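# Seat the diffuser flat in the light fitting

## Task

Lay the diffuser flat inside the light fitting so that each of its two short edges is tucked beneath a lip of the fitting.

## Robot and tools

Robot: two arms, left_arm and right_arm, each ending in a five-finger hand (a left hand on left_arm, a right hand on right_arm). Bases stand near (+0.058, +0.476, 0) for left_arm and (-0.060, -0.383, 0) for right_arm, in metres.

Scene frame: origin at table-top height, midway between the arms; +z up, +x out over the table, +y toward left_arm. All printed poses, velocities and move offsets use these axes. Each hand has a hand point about 0.05 m in front of the palm and 0.15 m out from the wrist. Its own +z runs along the straight fingers, +y out of the palm; +x runs across the palm away from the thumb on the right hand and toward the thumb on the left hand. Straight fingertips sit 0.06 to 0.07 m past the point along +z and 0.06 m behind it along -y. A bracket on the little-finger side of the wrist can strike things, and with the hand level the wrist may hang below the hand point and touch the table first.

The 28-number row (every number in [-1, 1], always all 28 even when one arm acts): left_arm dx, dy, dz, rx, ry, rz; left hand little, ring, middle, index, thumb_bend, thumb_turn, force_limit, speed; then the same 14 for right_arm and its hand. dx/dy/dz/rx/ry/rz are offsets, not poses: they are measured from that arm's Hand target as it stood when the action or move began, along scene axes, with 1.0 = 0.6 m of travel or 180 degrees of turn. rx, ry, rz form a single rotation vector, turning about the Hand target's position. Sending six zeros re-requests the current Hand target. Finger targets: +1 straight/open, -1 curled/closed; thumb_turn -1 puts the thumb opposite the fingers, +1 beside the palm. force_limit runs from about 0 N at -1 to 10 N at +1 (15 N for the two thumb motors); speed rises to full at +0.48. To leave a hand unchanged, repeat its last sent eight numbers (or, if none sent yet, its hand_measured six plus hand_force_limit and hand_speed). For a soft grip close at speed -0.94 or lower. The thumb-and-finger grip suits parts about 0.035 to 0.065 m thick.

Tools:
- execute_actions(actions, cameras): actions is a list of actions; each action is up to 15 rows, one per 1/30 s step; a short table repeats its final row. Every row in an action is an offset from the same start pose, not from the row before. An empty actions list returns camera images.
- move(target, speed, blend, stop_force, zero, blocking, cameras): target is one 28-number row or a list of up to 15 rows, each an offset from the Hand targets at the move's start. Straight-line paths; speed in m/s (0.002 to 3.6, default 0.25; turns capped at twice that in rad/s). blend in metres rounds corners in a list. stop_force (3 to 120 N, one value for both arms) ends an arm's path when its wrist sensor feels that much push against its motion; use it slowly when approaching contact, avoid it when the hand turns or when leaving a surface. zero chooses whether to re-zero first. blocking=false returns early and cannot be combined with stop_force. Paths do not avoid obstacles or the other arm; steer around each arm's own base.
- wait(seconds 0 to 10), stop(): let time pass, or brake a running move.
- zoom_image(camera, region [x0,y0,x1,y1] in pixels, at most 504 each way): closer look at the newest image of cam_high, cam_low, cam_far_left, cam_far_right, cam_left_wrist or cam_right_wrist.
- show_instructions(): shows the reference pages.
- zero_wrist_force(arm): re-zeros that arm's wrist sensor.
- finished_scene(scene): closes the current scene, given its number; irreversible.

Results: Hand target is the last commanded pose (orientation clipped to within 32 degrees of the measured one); the next offsets build on it. end_effector_position and quat_wxyz give where the hand point actually is, which may settle short of the target; send the gap as a new offset. hand_measured, hand_stopped_by (moving, target, force, stalled, fault) and hand_load_n follow the finger order above; a lost grip shows as hand_load_n near 0. Wrist force/torque lines give the flange sensor in the hand's own axes, plus the peak since last shown. A move adds a move: line saying done, off_target, moving, held or fault, and limits such as paced or held. MOTOR HOT warns of overheating; an OVER-TEMPERATURE FAULT brakes the arm for a while.

Avoid: pressing even a little past a firm contact (the arms are stiff), fast touches, and net force near 150 N or wrist torques near 24.6 N m, which stop the arm for 10 s. Keep the arms from bumping or gripping each other. Do not let the diffuser or anything else drop, be released while moving, or end up off the table. Long holds and stretched reach heat motors. A loose object may occasionally get nudged, so check the images before finishing.

Each tool is called after "Call:" by a JSON object that holds its "op" and its "data", one argument or row to a line.

Reference images:

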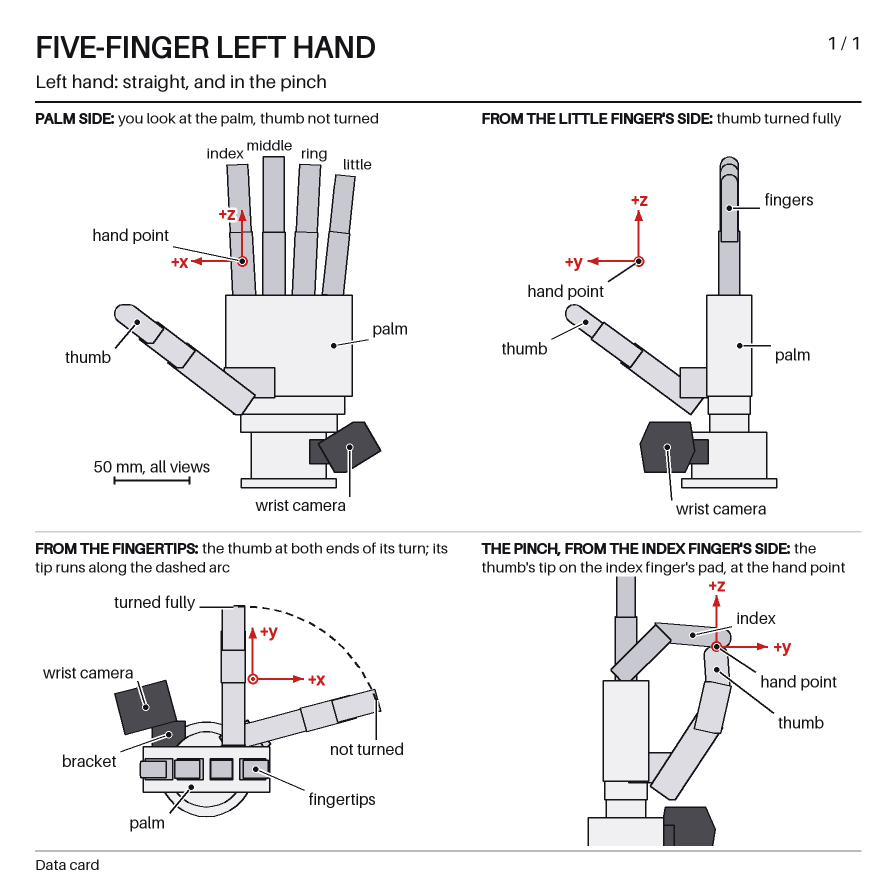

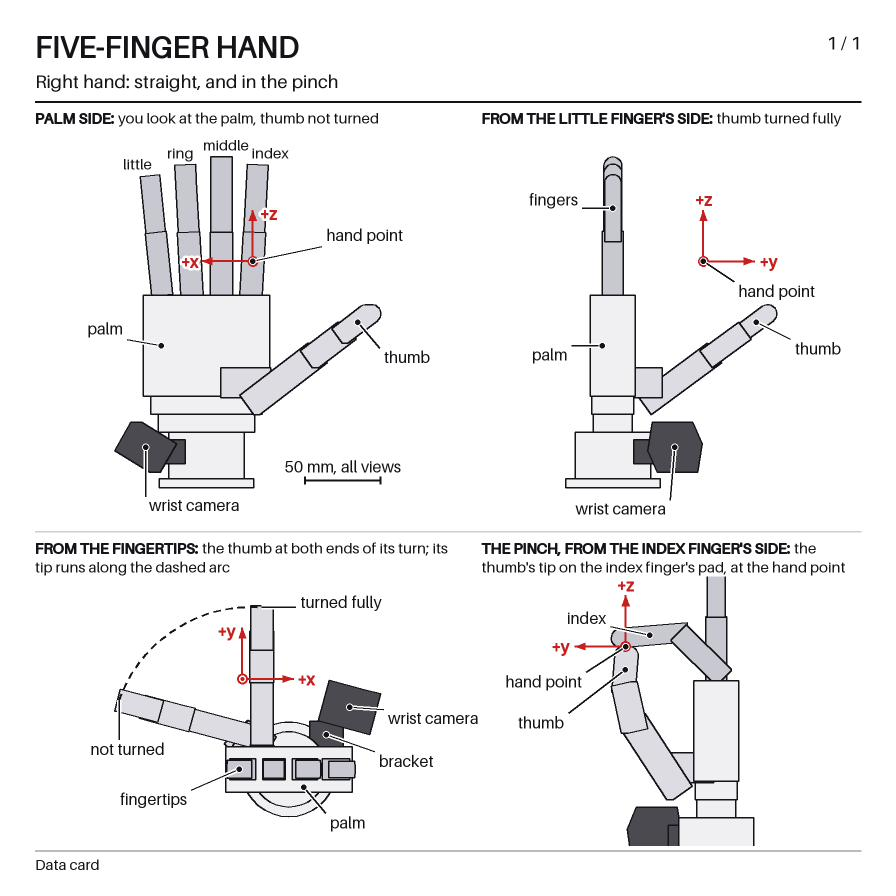

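## Session

Call:
{"op": "execute_actions", "data": {
  "actions": []
}}

Scene clock: 0.00 s.
left_arm: end_effector_position=(+0.6886, +0.1109, +0.3748) hand_measured=(+1.000, +1.000, +1.000, +1.000, +1.000, +1.000) hand_load_n=(+0.0, +0.0, +0.0, +0.0, +0.0, +0.0) hand_stopped_by=(target, target, target, target, target, target) hand_force_limit=0.00 hand_speed=-0.80 end_effector_quat_wxyz=(+0.595, +0.347, +0.724, +0.036) | right_arm: end_effector_position=(+0.4106, -0.0305, +0.2475) hand_measured=(+1.000, +1.000, +1.000, +1.000, +1.000, +1.000) hand_load_n=(+0.0, +0.0, +0.0, +0.0, +0.0, +0.0) hand_stopped_by=(target, target, target, target, target, target) hand_force_limit=0.00 hand_speed=-0.80 end_effector_quat_wxyz=(-0.585, +0.661, -0.054, +0.467)
Joint positions: left_arm=[2.682 -1.882 -1.328 2.916 -1.639 -1.083] | right_arm=[0.132 -1.673 2.216 -0.698 0.89 -3.636]
Joint velocities: within noise
Joint torques (N m): no reading
Wrist force (N): no reading
Wrist torque (N m): no reading
Wrist force, peak (N): no reading
Hand target: left_arm +0.6886, +0.1109, +0.3748; +0.595, +0.347, +0.724, +0.036 | right_arm +0.4106, -0.0305, +0.2475; -0.585, +0.661, -0.054, +0.467

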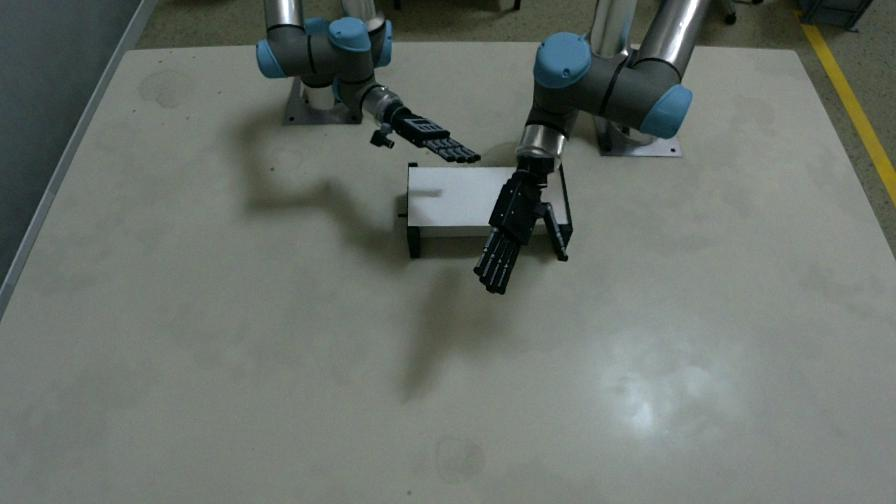

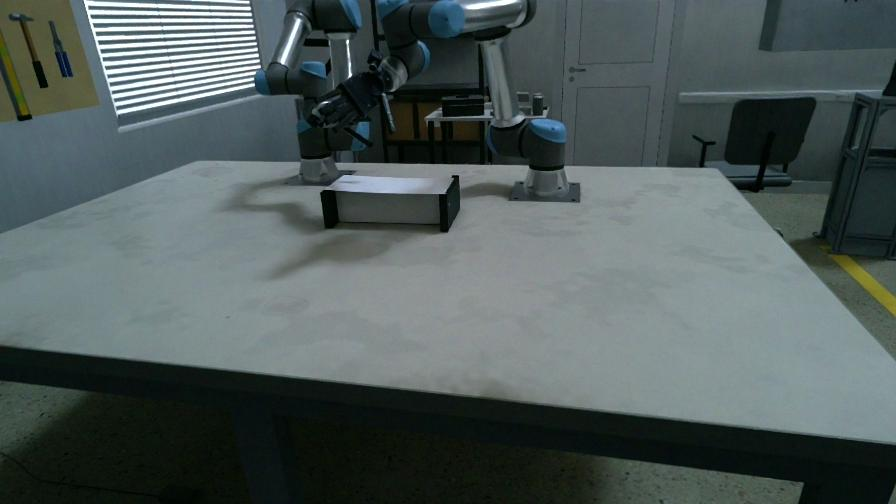

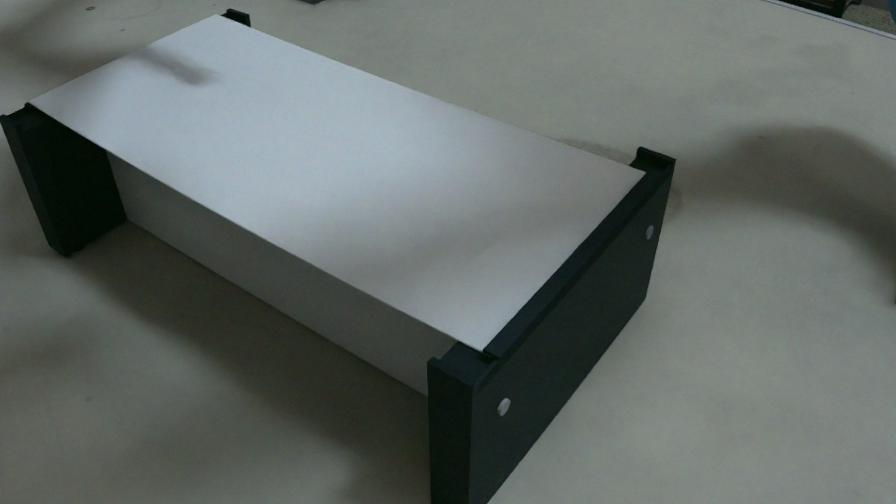

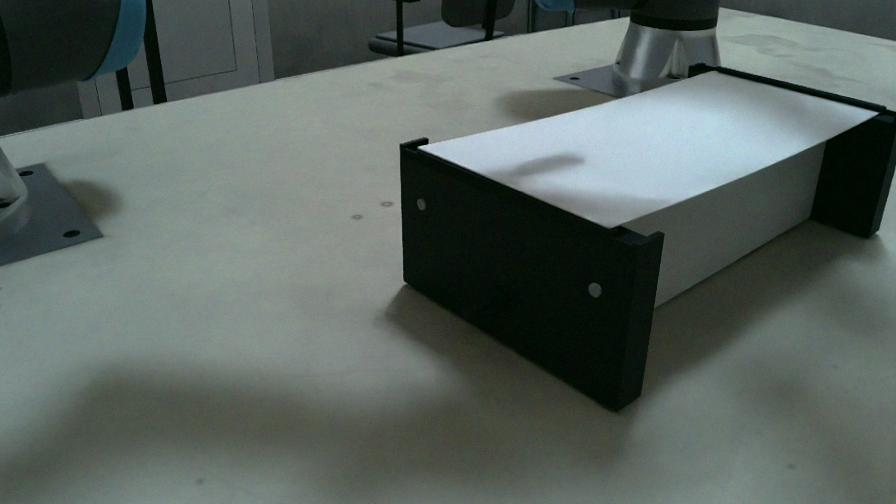

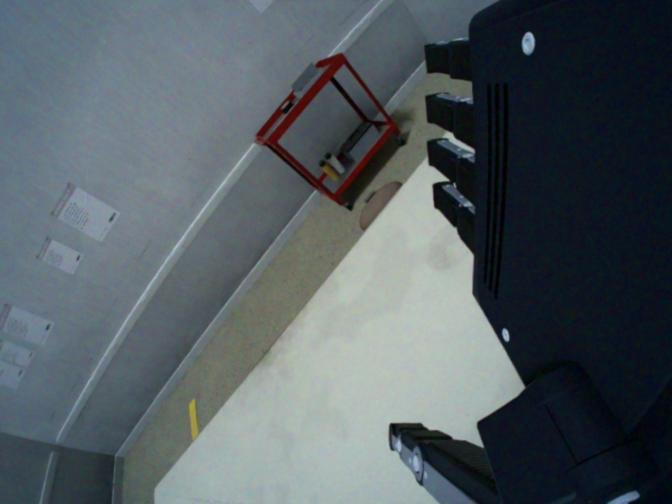

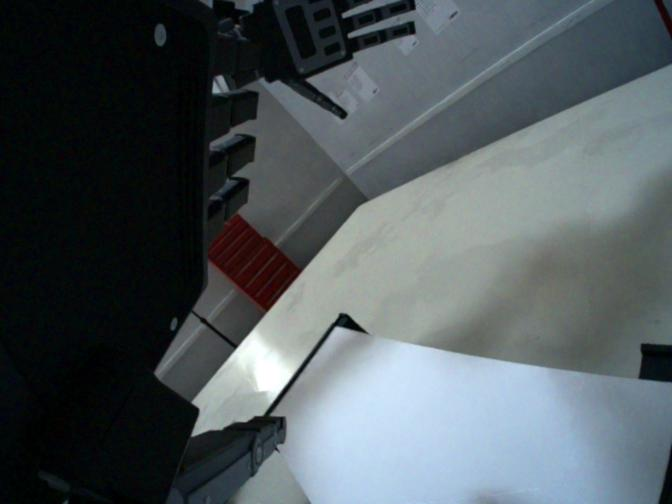

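Call:
{"op": "zoom_image", "data": {
  "camera": "cam_high",
  "region": [380, 130, 600, 280]
}}

Call:
{"op": "zoom_image", "data": {
  "camera": "cam_low",
  "region": [290, 150, 500, 250]
}}

Call:
{"op": "zoom_image", "data": {
  "camera": "cam_far_left",
  "region": [400, 120, 700, 504]
}}

Call:
{"op": "zoom_image", "data": {
  "camera": "cam_far_right",
  "region": [380, 50, 680, 420]
}}

Call:
{"op": "zoom_image", "data": {
  "camera": "cam_far_right",
  "region": [640, 40, 896, 260]
}}

Call:
{"op": "zoom_image", "data": {
  "camera": "cam_far_left",
  "region": [0, 0, 280, 270]
}}

Scaled by 2.291.

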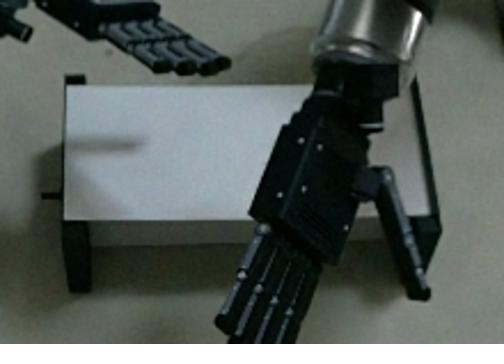

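Scaled by 2.400.

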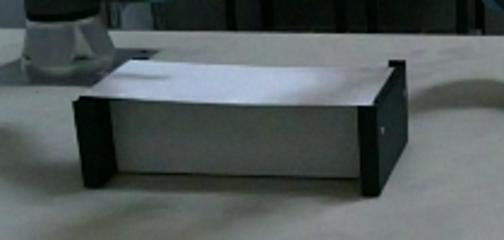

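Scaled by 1.312.

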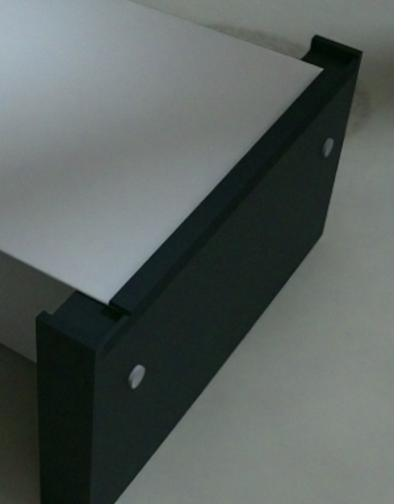

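Scaled by 1.362.

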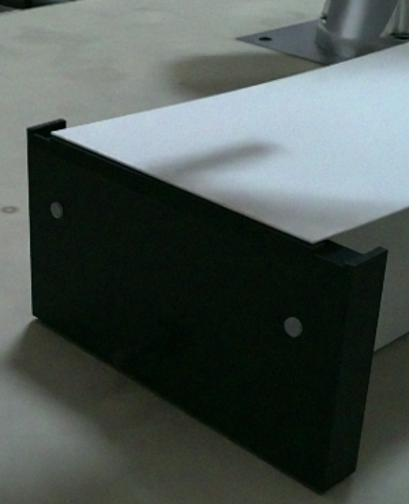

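Scaled by 1.969.

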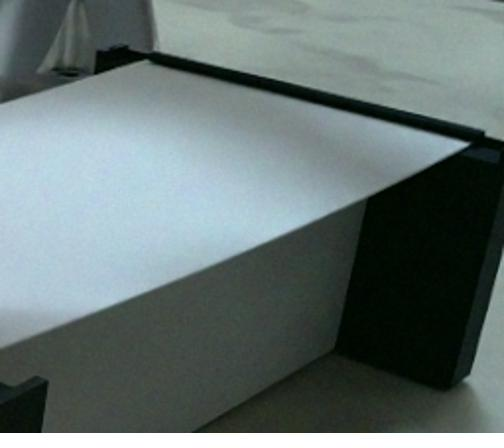

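Scaled by 1.800.

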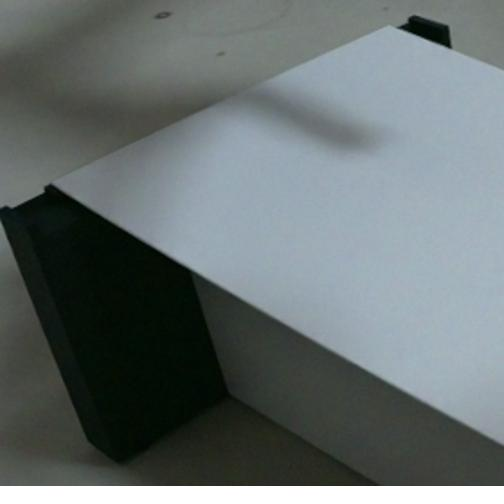

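Call:
{"op": "zoom_image", "data": {
  "camera": "cam_right_wrist",
  "region": [250, 290, 672, 504]
}}

Call:
{"op": "zoom_image", "data": {
  "camera": "cam_high",
  "region": [560, 60, 720, 180]
}}

Call:
{"op": "zoom_image", "data": {
  "camera": "cam_high",
  "region": [250, 40, 410, 160]
}}

Scaled by 1.194 from the camera's 672x504 image, which has a finer 960x720 frame.

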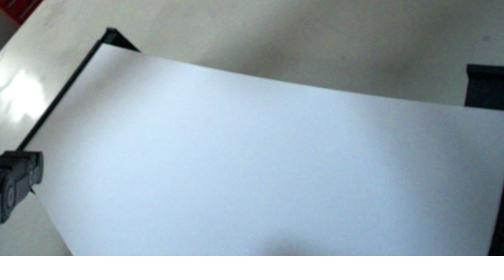

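Scaled by 3.150.

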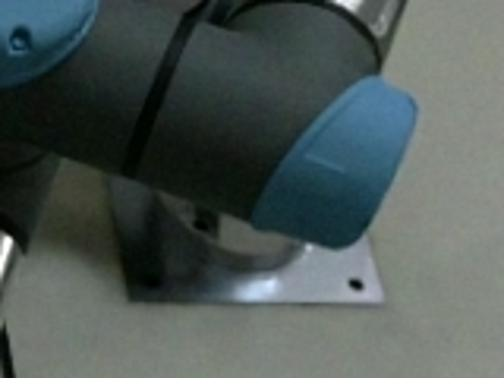

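Scaled by 3.150.

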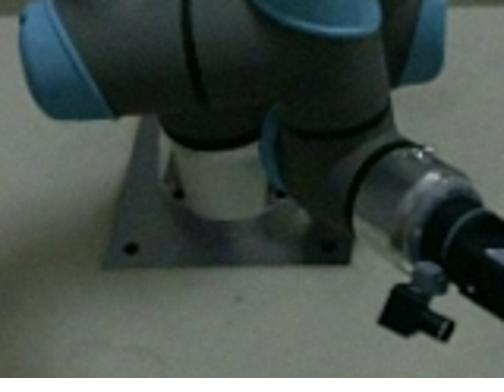

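Call:
{"op": "move", "data": {
  "target": [
    [-0.15,0.567,0.458,0,0,0,1,1,1,1,1,1,0,-0.8,0,0,0.3,0,0,0,1,1,1,1,1,1,0,-0.8],
    [-0.315,0.567,0.458,0,0,0,1,1,1,1,1,1,0,-0.8,0.35,0.133,0.333,-0.421,0.336,0.039,1,1,1,1,1,1,0,-0.8]
  ],
  "speed": 0.3,
  "cameras": ["all"]
}}

Scene clock: 8.53 s.
left_arm: end_effector_position=(+0.4996, +0.4511, +0.6496) hand_measured=(+1.000, +1.000, +1.000, +1.000, +1.000, +1.000) hand_load_n=(+0.0, +0.0, +0.0, +0.0, +0.0, +0.0) hand_stopped_by=(target, target, target, target, target, target) hand_force_limit=0.00 hand_speed=-0.80 end_effector_quat_wxyz=(+0.595, +0.347, +0.724, +0.036) | right_arm: end_effector_position=(+0.6197, +0.0487, +0.4464) hand_measured=(+1.000, +1.000, +1.000, +1.000, +1.000, +1.000) hand_load_n=(+0.0, +0.0, +0.0, +0.0, +0.0, +0.0) hand_stopped_by=(target, target, target, target, target, target) hand_force_limit=0.00 hand_speed=-0.80 end_effector_quat_wxyz=(-0.265, +0.837, +0.065, +0.474)
Joint positions: left_arm=[3.913 -1.289 -1.23 1.874 -0.5 -0.478] | right_arm=[0.409 -0.716 0.035 1.11 1.404 -4.357]
Joint torques (N m): left_arm=[-11.87 -5.48 27.03 -0.82 -1.09 -1.71] | right_arm=[5.36 -40.07 -9.19 1.77 0.18 1.1]
Wrist force (N): left_arm=[0.1 -0.7 1.1] | right_arm=[0.4 0.8 0.3]
Wrist torque (N m): left_arm=[-0.18 0.04 0.00] | right_arm=[-0.06 -0.02 0.13]
Wrist force, peak (N): left_arm=[-0.1 2.4 -0.7] | right_arm=[0.5 0.8 0.9]
Hand target: left_arm +0.4996, +0.4511, +0.6496; +0.595, +0.347, +0.724, +0.036 | right_arm +0.6206, +0.0493, +0.4473; -0.143, +0.956, +0.035, +0.255
Off the commanded pose: left_arm 0.000 m, 0 deg | right_arm 0.001 m, 66 deg; orientation clipped.
elbow stopped short (right arm): the move would have taken joint 3 (elbow) straighter than the controller allows.
move: off_target (right_arm); limits=paced
camera_calibration:
cam_left_wrist: T_world_to_cam=[[-0.441788, -0.647186, -0.621268, 0.912701], [-0.41661, 0.761317, -0.496823, 0.187193], [0.794519, 0.039336, -0.605964, 0.0924076], [0, 0, 0, 1]] pos_world=[0.407787, 0.444539, 0.71603]
cam_right_wrist: T_world_to_cam=[[0.489379, -0.851721, -0.187296, -0.178218], [-0.763296, -0.314471, -0.564347, 0.741247], [0.421767, 0.419142, -0.80401, 0.19264], [0, 0, 0, 1]] pos_world=[0.571758, 0.000564551, 0.539825]

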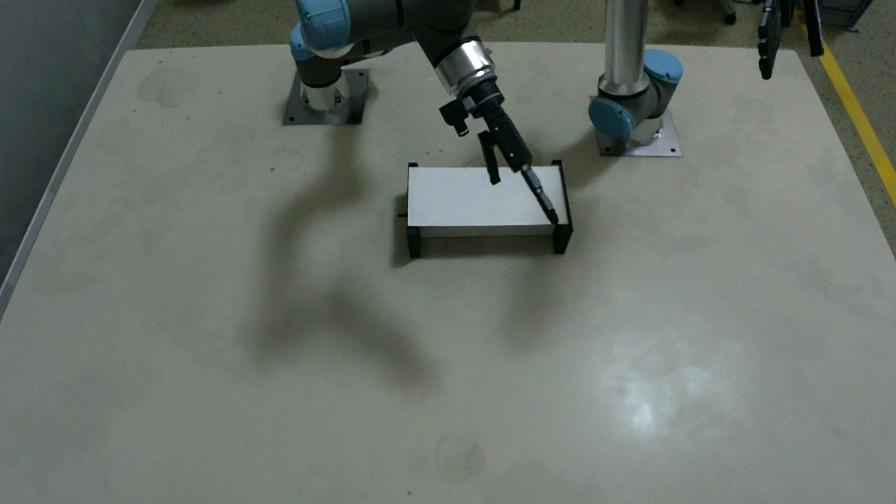

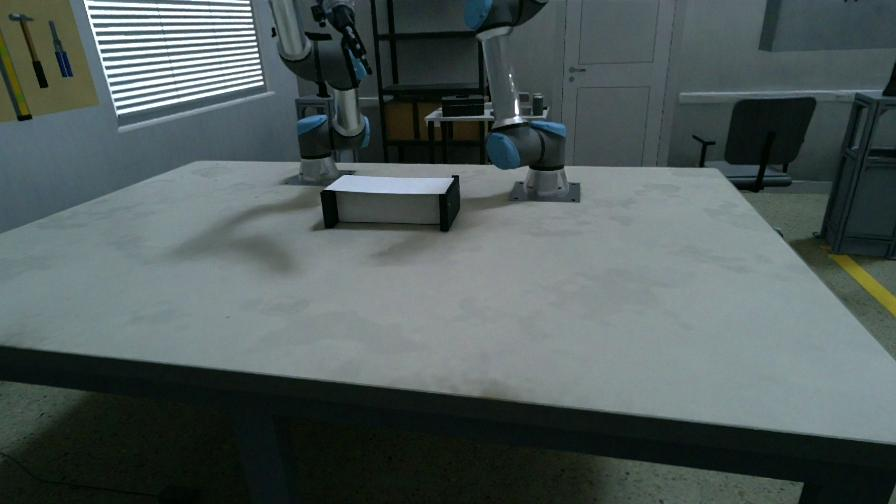

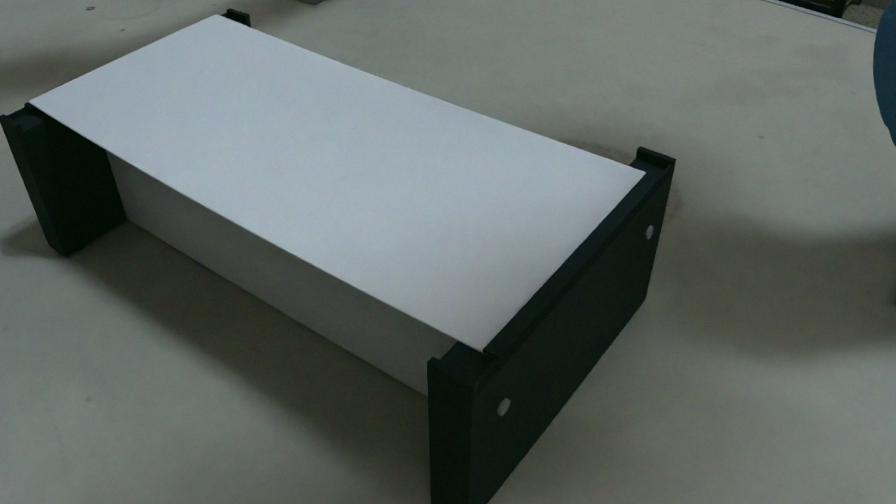

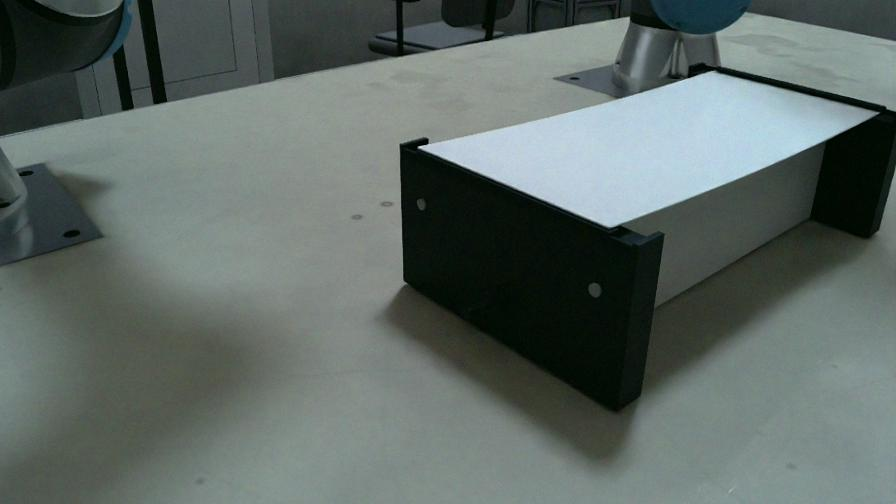

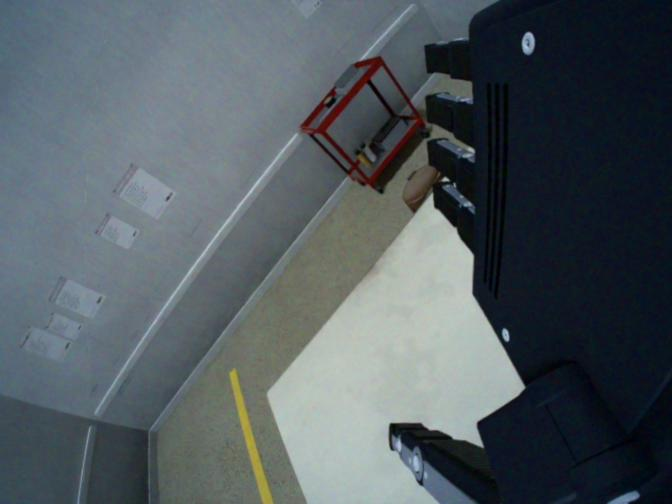

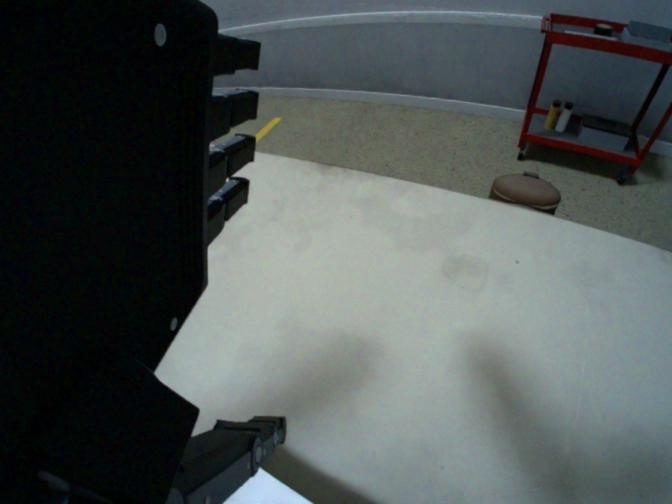

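Call:
{"op": "zoom_image", "data": {
  "camera": "cam_far_left",
  "region": [410, 290, 570, 410]
}}

Call:
{"op": "zoom_image", "data": {
  "camera": "cam_far_left",
  "region": [590, 120, 700, 210]
}}

Call:
{"op": "zoom_image", "data": {
  "camera": "cam_far_right",
  "region": [570, 180, 690, 270]
}}

Call:
{"op": "zoom_image", "data": {
  "camera": "cam_far_right",
  "region": [380, 120, 500, 210]
}}

Call:
{"op": "zoom_image", "data": {
  "camera": "cam_far_right",
  "region": [780, 70, 896, 160]
}}

Call:
{"op": "zoom_image", "data": {
  "camera": "cam_far_left",
  "region": [0, 80, 120, 170]
}}

Scaled by 3.150.

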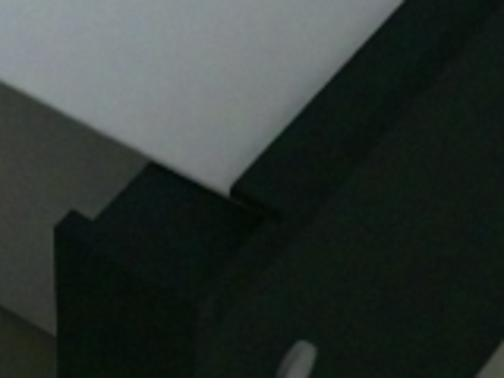

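Scaled by 4.582.

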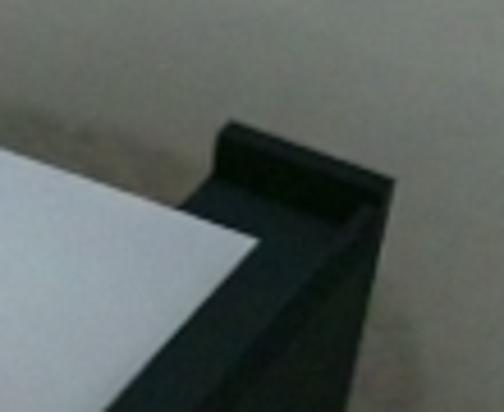

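Scaled by 4.200.

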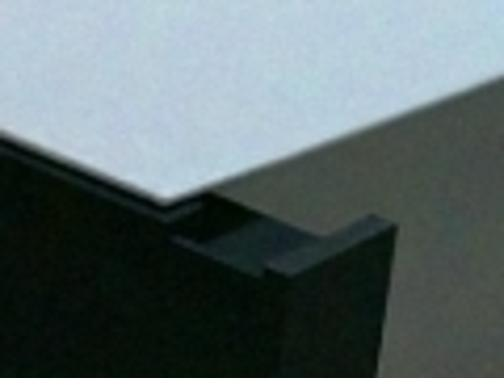

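Scaled by 4.200.

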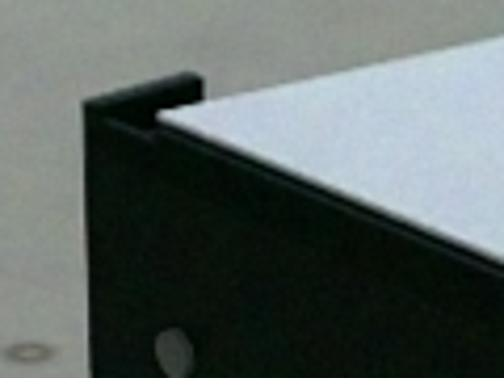

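Scaled by 4.345.

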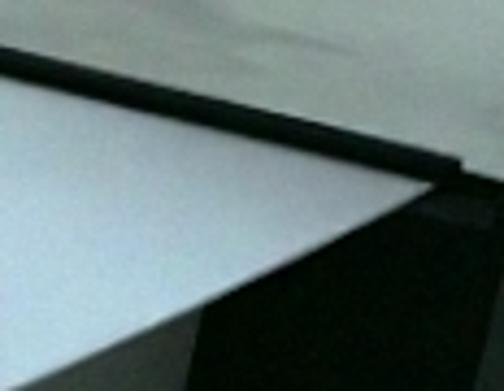

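Scaled by 4.200.

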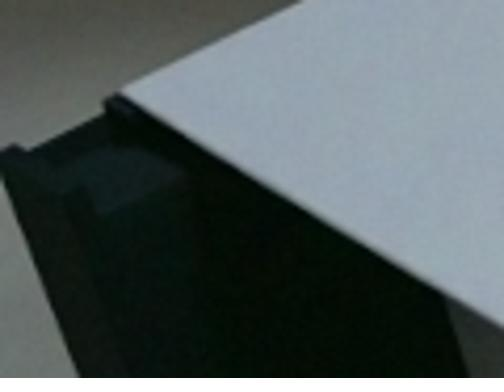

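Call:
{"op": "move", "data": {
  "target": [
    [0,0,0,0,0,0,1,1,1,1,1,1,0,-0.8,-0.3,0,-0.05,-0.046,0.082,-0.0113,1,1,1,1,1,1,0,-0.8],
    [0,0,0,0,0,0,1,1,1,1,1,1,0,-0.8,-0.434,0,-0.245,-0.092,0.164,-0.0226,1,1,1,1,1,1,0,-0.8]
  ],
  "speed": 0.2,
  "cameras": ["all"]
}}

Scene clock: 14.27 s.
left_arm: end_effector_position=(+0.4996, +0.4511, +0.6496) hand_measured=(+1.000, +1.000, +1.000, +1.000, +1.000, +1.000) hand_load_n=(+0.0, +0.0, +0.0, +0.0, +0.0, +0.0) hand_stopped_by=(target, target, target, target, target, target) hand_force_limit=0.00 hand_speed=-0.80 end_effector_quat_wxyz=(+0.595, +0.347, +0.724, +0.036) | right_arm: end_effector_position=(+0.3589, +0.0481, +0.2993) hand_measured=(+1.000, +1.000, +1.000, +1.000, +1.000, +1.000) hand_load_n=(+0.0, +0.0, +0.0, -0.5, +0.0, +0.0) hand_stopped_by=(target, target, target, target, target, target) hand_force_limit=0.00 hand_speed=-0.80 end_effector_quat_wxyz=(-0.062, +0.996, +0.008, +0.058)
Joint positions: left_arm=[3.913 -1.289 -1.23 1.874 -0.5 -0.478] | right_arm=[0.621 -0.544 0.035 1.913 1.536 -4.11]
Joint torques (N m): left_arm=[-12.54 -6.33 27 -1.77 -0.87 -1.4] | right_arm=[-9.75 -62.75 -24.63 -0.04 -1.3 -1.74]
Wrist force (N): left_arm=[0.3 -0.4 0.8] | right_arm=[-0.5 1.6 0.0]
Wrist torque (N m): left_arm=[-0.12 0.00 -0.01] | right_arm=[-0.02 -0.06 0.10]
Wrist force, peak (N): left_arm=[0.0 -0.8 1.3] | right_arm=[-0.6 1.9 0.3]
Hand target: left_arm +0.4996, +0.4511, +0.6496; +0.595, +0.347, +0.724, +0.036 | right_arm +0.3602, +0.0493, +0.3003; -0.001, +1.000, +0.000, +0.002
Off the commanded pose: left_arm 0.000 m, 0 deg | right_arm 0.002 m, 10 deg.
elbow stopped short (right arm): the move would have taken joint 3 (elbow) straighter than the controller allows.
move: off_target (right_arm)
camera_calibration:
cam_left_wrist: T_world_to_cam=[[-0.441788, -0.647186, -0.621268, 0.912701], [-0.41661, 0.761317, -0.496823, 0.187193], [0.794519, 0.039336, -0.605964, 0.0924076], [0, 0, 0, 1]] pos_world=[0.407787, 0.444539, 0.71603]
cam_right_wrist: T_world_to_cam=[[0.253878, -0.961013, -0.109548, -0.0121355], [-0.884196, -0.276502, 0.376488, 0.218877], [-0.3921, 0.00128027, -0.919922, 0.531441], [0, 0, 0, 1]] pos_world=[0.404989, 0.0481772, 0.40515]

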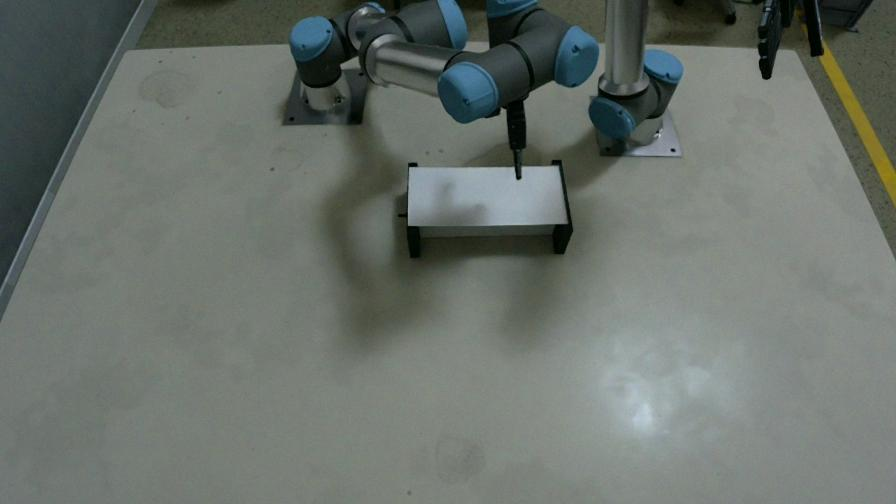

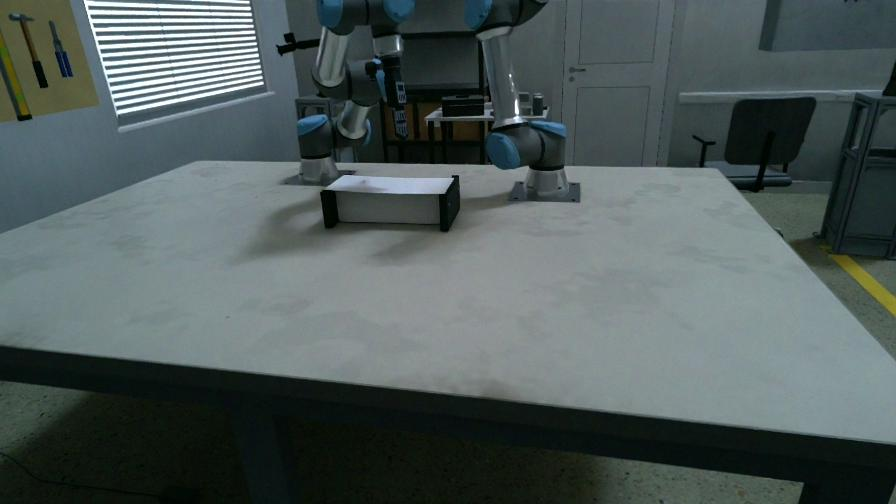

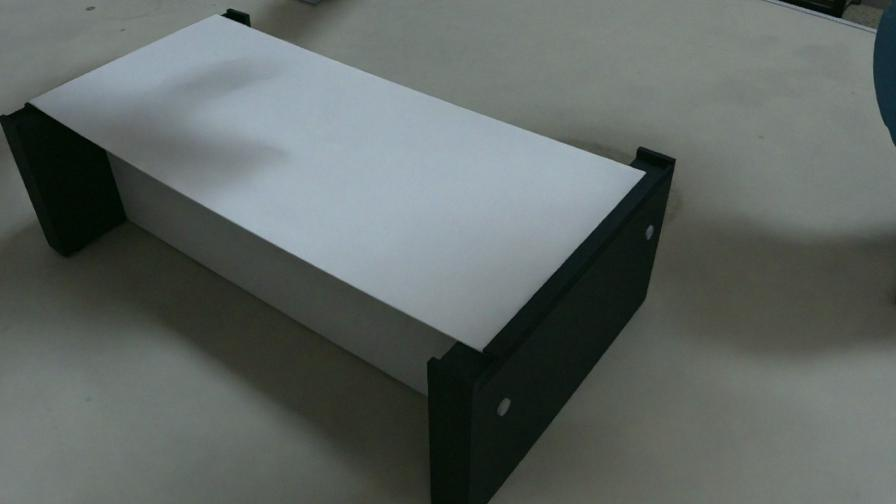

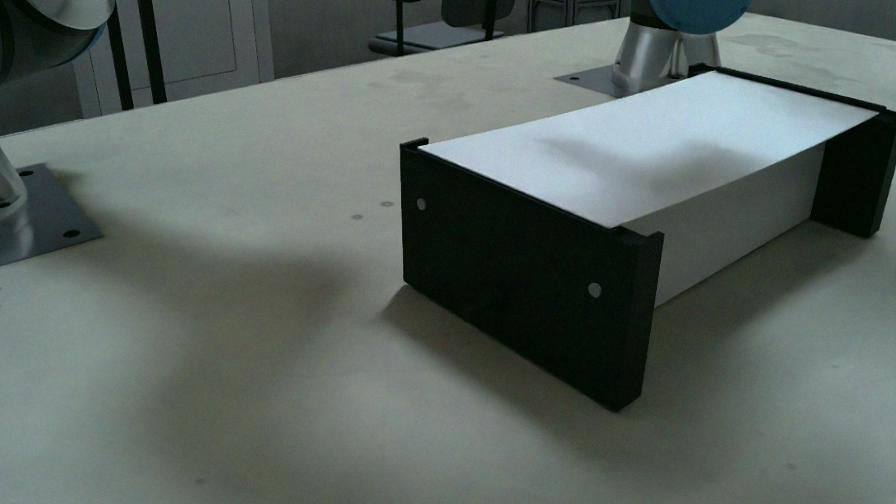

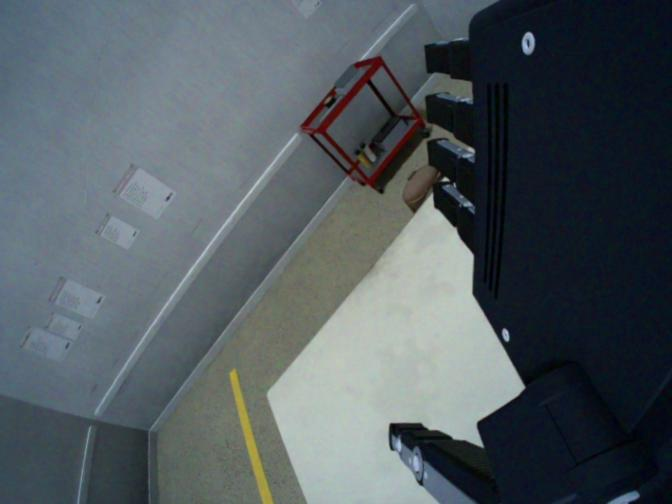

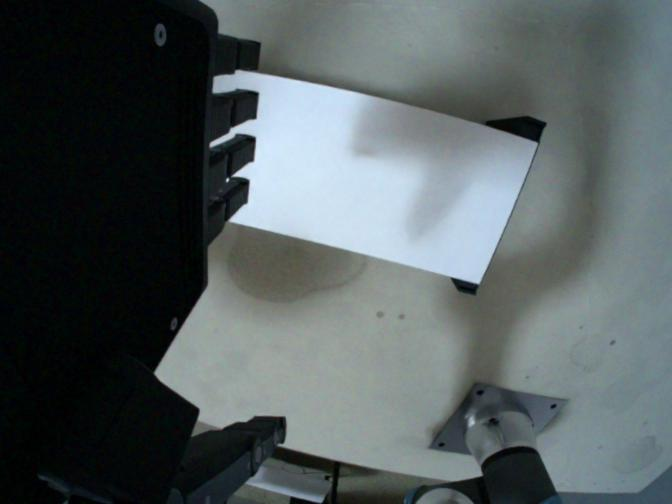

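Call:
{"op": "move", "data": {
  "target": [
    [0,0,0,0,0,0,1,1,1,1,1,1,0,-0.8,-0.05,-0.45,0.05,0,0,0,1,1,1,1,1,1,0,-0.8],
    [-0.133,-0.533,-0.483,-0.0253,0.4179,0.2437,1,1,1,1,1,1,0,-0.8,-0.05,-0.45,0.05,0,0,0,1,1,1,1,1,1,0,-0.8]
  ],
  "speed": 0.25,
  "cameras": ["all"]
}}

Scene clock: 19.73 s.
left_arm: end_effector_position=(+0.4198, +0.1313, +0.3599) hand_measured=(+1.000, +1.000, +1.000, +1.000, +1.000, +1.000) hand_load_n=(+0.0, +0.0, +0.0, +0.0, +0.0, +0.0) hand_stopped_by=(target, target, target, target, target, target) hand_force_limit=0.00 hand_speed=-0.80 end_effector_quat_wxyz=(+0.001, +0.001, +1.000, +0.000) | right_arm: end_effector_position=(+0.3302, -0.2207, +0.3303) hand_measured=(+1.000, +1.000, +1.000, +1.000, +1.000, +1.000) hand_load_n=(+0.0, +0.0, +0.0, +0.0, +0.0, +0.0) hand_stopped_by=(target, target, target, target, target, target) hand_force_limit=0.00 hand_speed=-0.80 end_effector_quat_wxyz=(-0.001, +1.000, +0.000, +0.002)
Joint positions: left_arm=[2.577 -2.278 -0.541 1.249 -1.571 -2.132] | right_arm=[0.207 -1.174 1.106 1.635 1.57 -4.51]
Joint torques (N m): left_arm=[9.64 33.82 9.49 -2.34 1.12 -1.5] | right_arm=[-11.45 -43.61 -5.79 0.31 1.77 -1.79]
Wrist force (N): left_arm=[1.8 -0.4 0.1] | right_arm=[-0.5 1.6 -0.5]
Wrist torque (N m): left_arm=[0.20 -0.13 0.15] | right_arm=[-0.06 -0.08 0.07]
Wrist force, peak (N): left_arm=[1.6 -1.1 1.2] | right_arm=[-0.6 4.0 -0.5]
Hand target: left_arm +0.4198, +0.1313, +0.3598; +0.000, +0.001, +1.000, +0.000 | right_arm +0.3302, -0.2207, +0.3303; -0.001, +1.000, +0.000, +0.002
Off the commanded pose: left_arm 0.000 m, 0 deg | right_arm 0.000 m, 0 deg.
move: done
camera_calibration:
cam_left_wrist: T_world_to_cam=[[-0.190045, -0.981537, -0.0216283, 0.212907], [-0.852391, 0.154029, 0.499705, 0.157393], [-0.487148, 0.113402, -0.865925, 0.614578], [0, 0, 0, 1]] pos_world=[0.474013, 0.115039, 0.458133]
cam_right_wrist: T_world_to_cam=[[0.230645, -0.972854, -0.0189288, -0.284651], [-0.838447, -0.208577, 0.50349, 0.0654718], [-0.493771, -0.100257, -0.863793, 0.541696], [0, 0, 0, 1]] pos_world=[0.388021, -0.208959, 0.429561]

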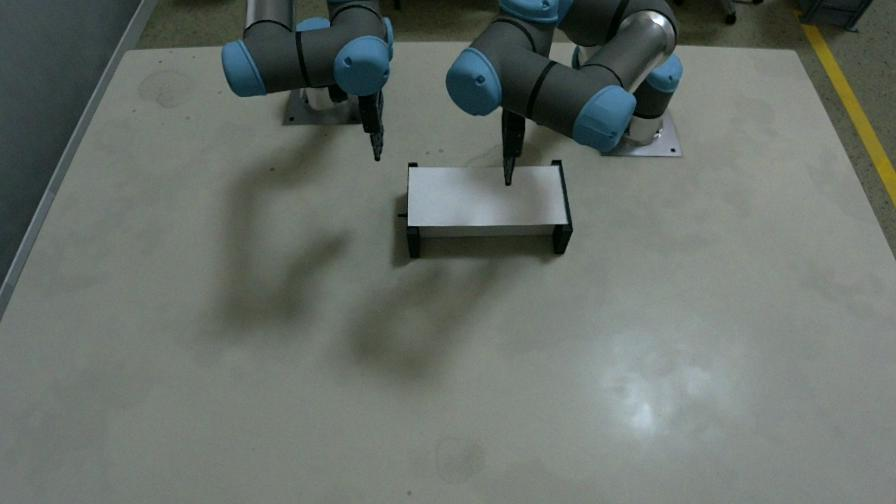

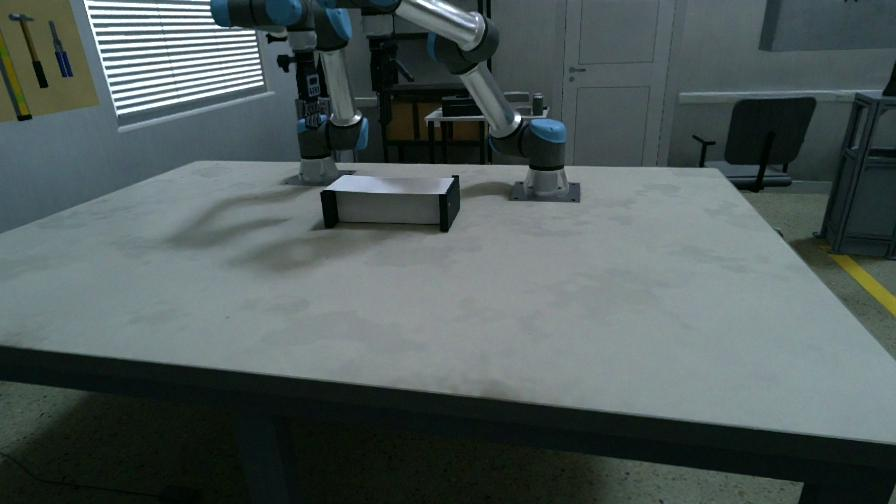

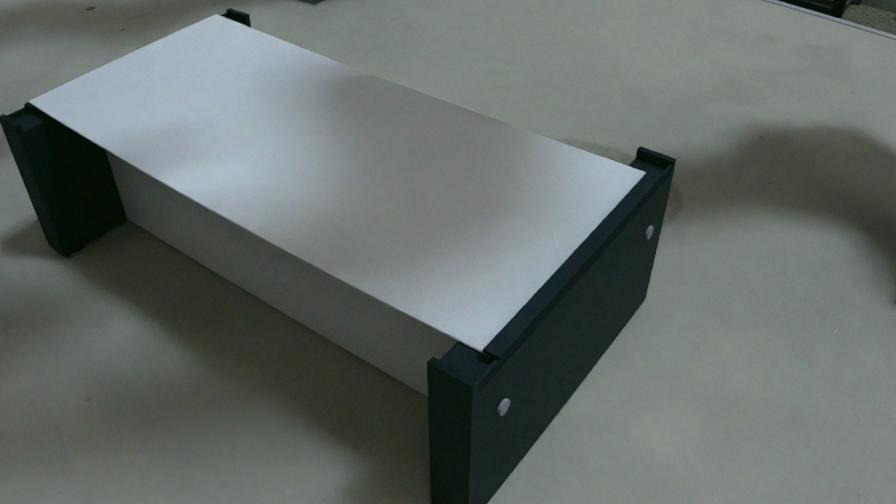

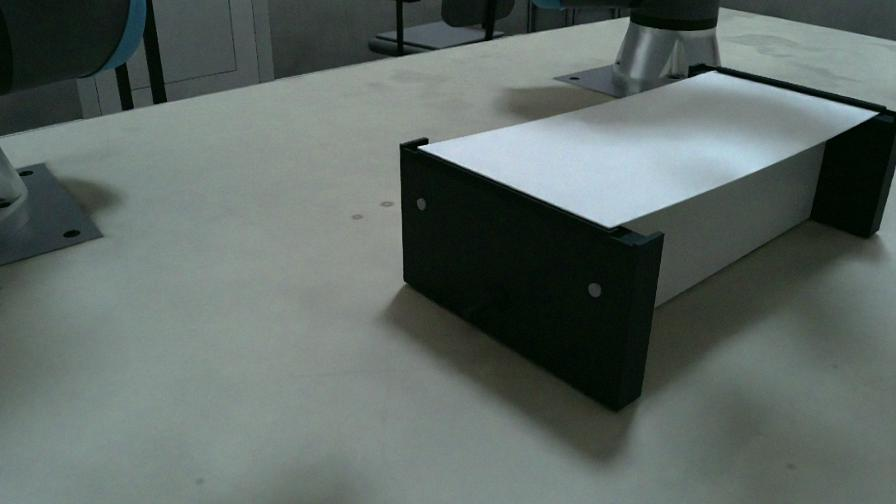

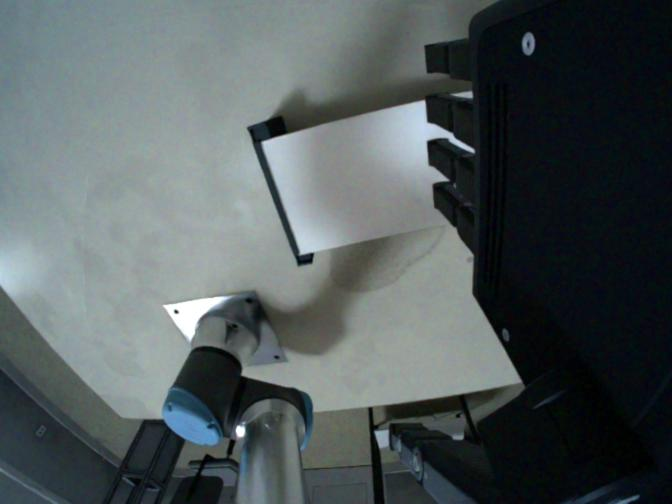

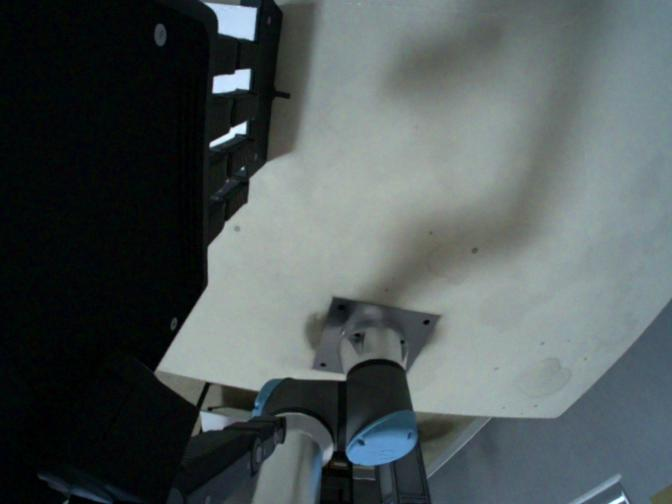

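Call:
{"op": "zoom_image", "data": {
  "camera": "cam_left_wrist",
  "region": [230, 80, 480, 280]
}}

Call:
{"op": "zoom_image", "data": {
  "camera": "cam_left_wrist",
  "region": [235, 105, 305, 165]
}}

Call:
{"op": "zoom_image", "data": {
  "camera": "cam_left_wrist",
  "region": [275, 225, 345, 285]
}}

Call:
{"op": "zoom_image", "data": {
  "camera": "cam_right_wrist",
  "region": [200, 0, 320, 180]
}}

Scaled by 2.016 from the camera's 672x504 image, which has a finer 960x720 frame.

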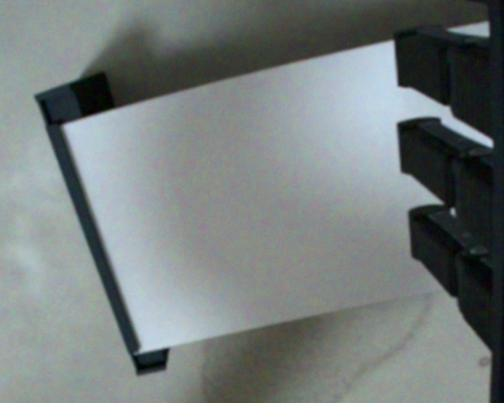

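Scaled by 7.200 from the camera's 672x504 image, which has a finer 960x720 frame.

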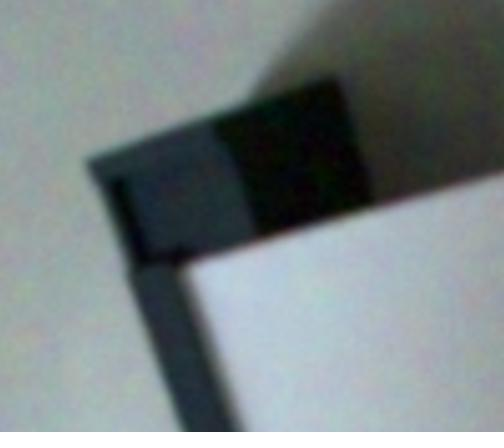

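Scaled by 7.200 from the camera's 672x504 image, which has a finer 960x720 frame.

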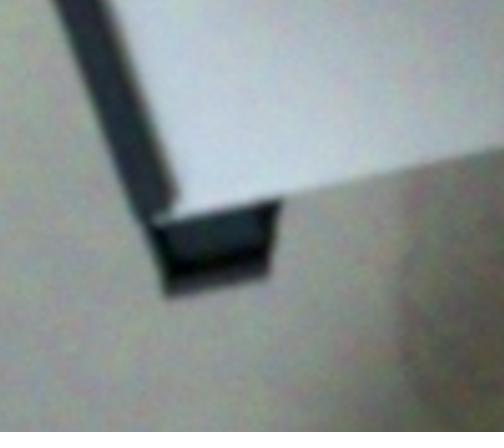

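Scaled by 2.800 from the camera's 672x504 image, which has a finer 960x720 frame.

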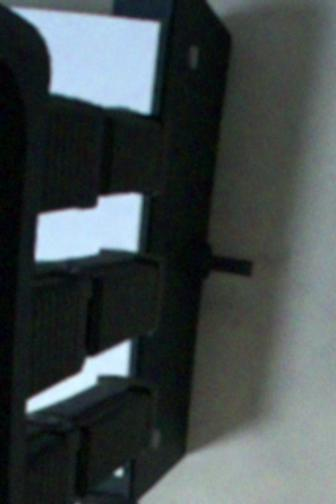

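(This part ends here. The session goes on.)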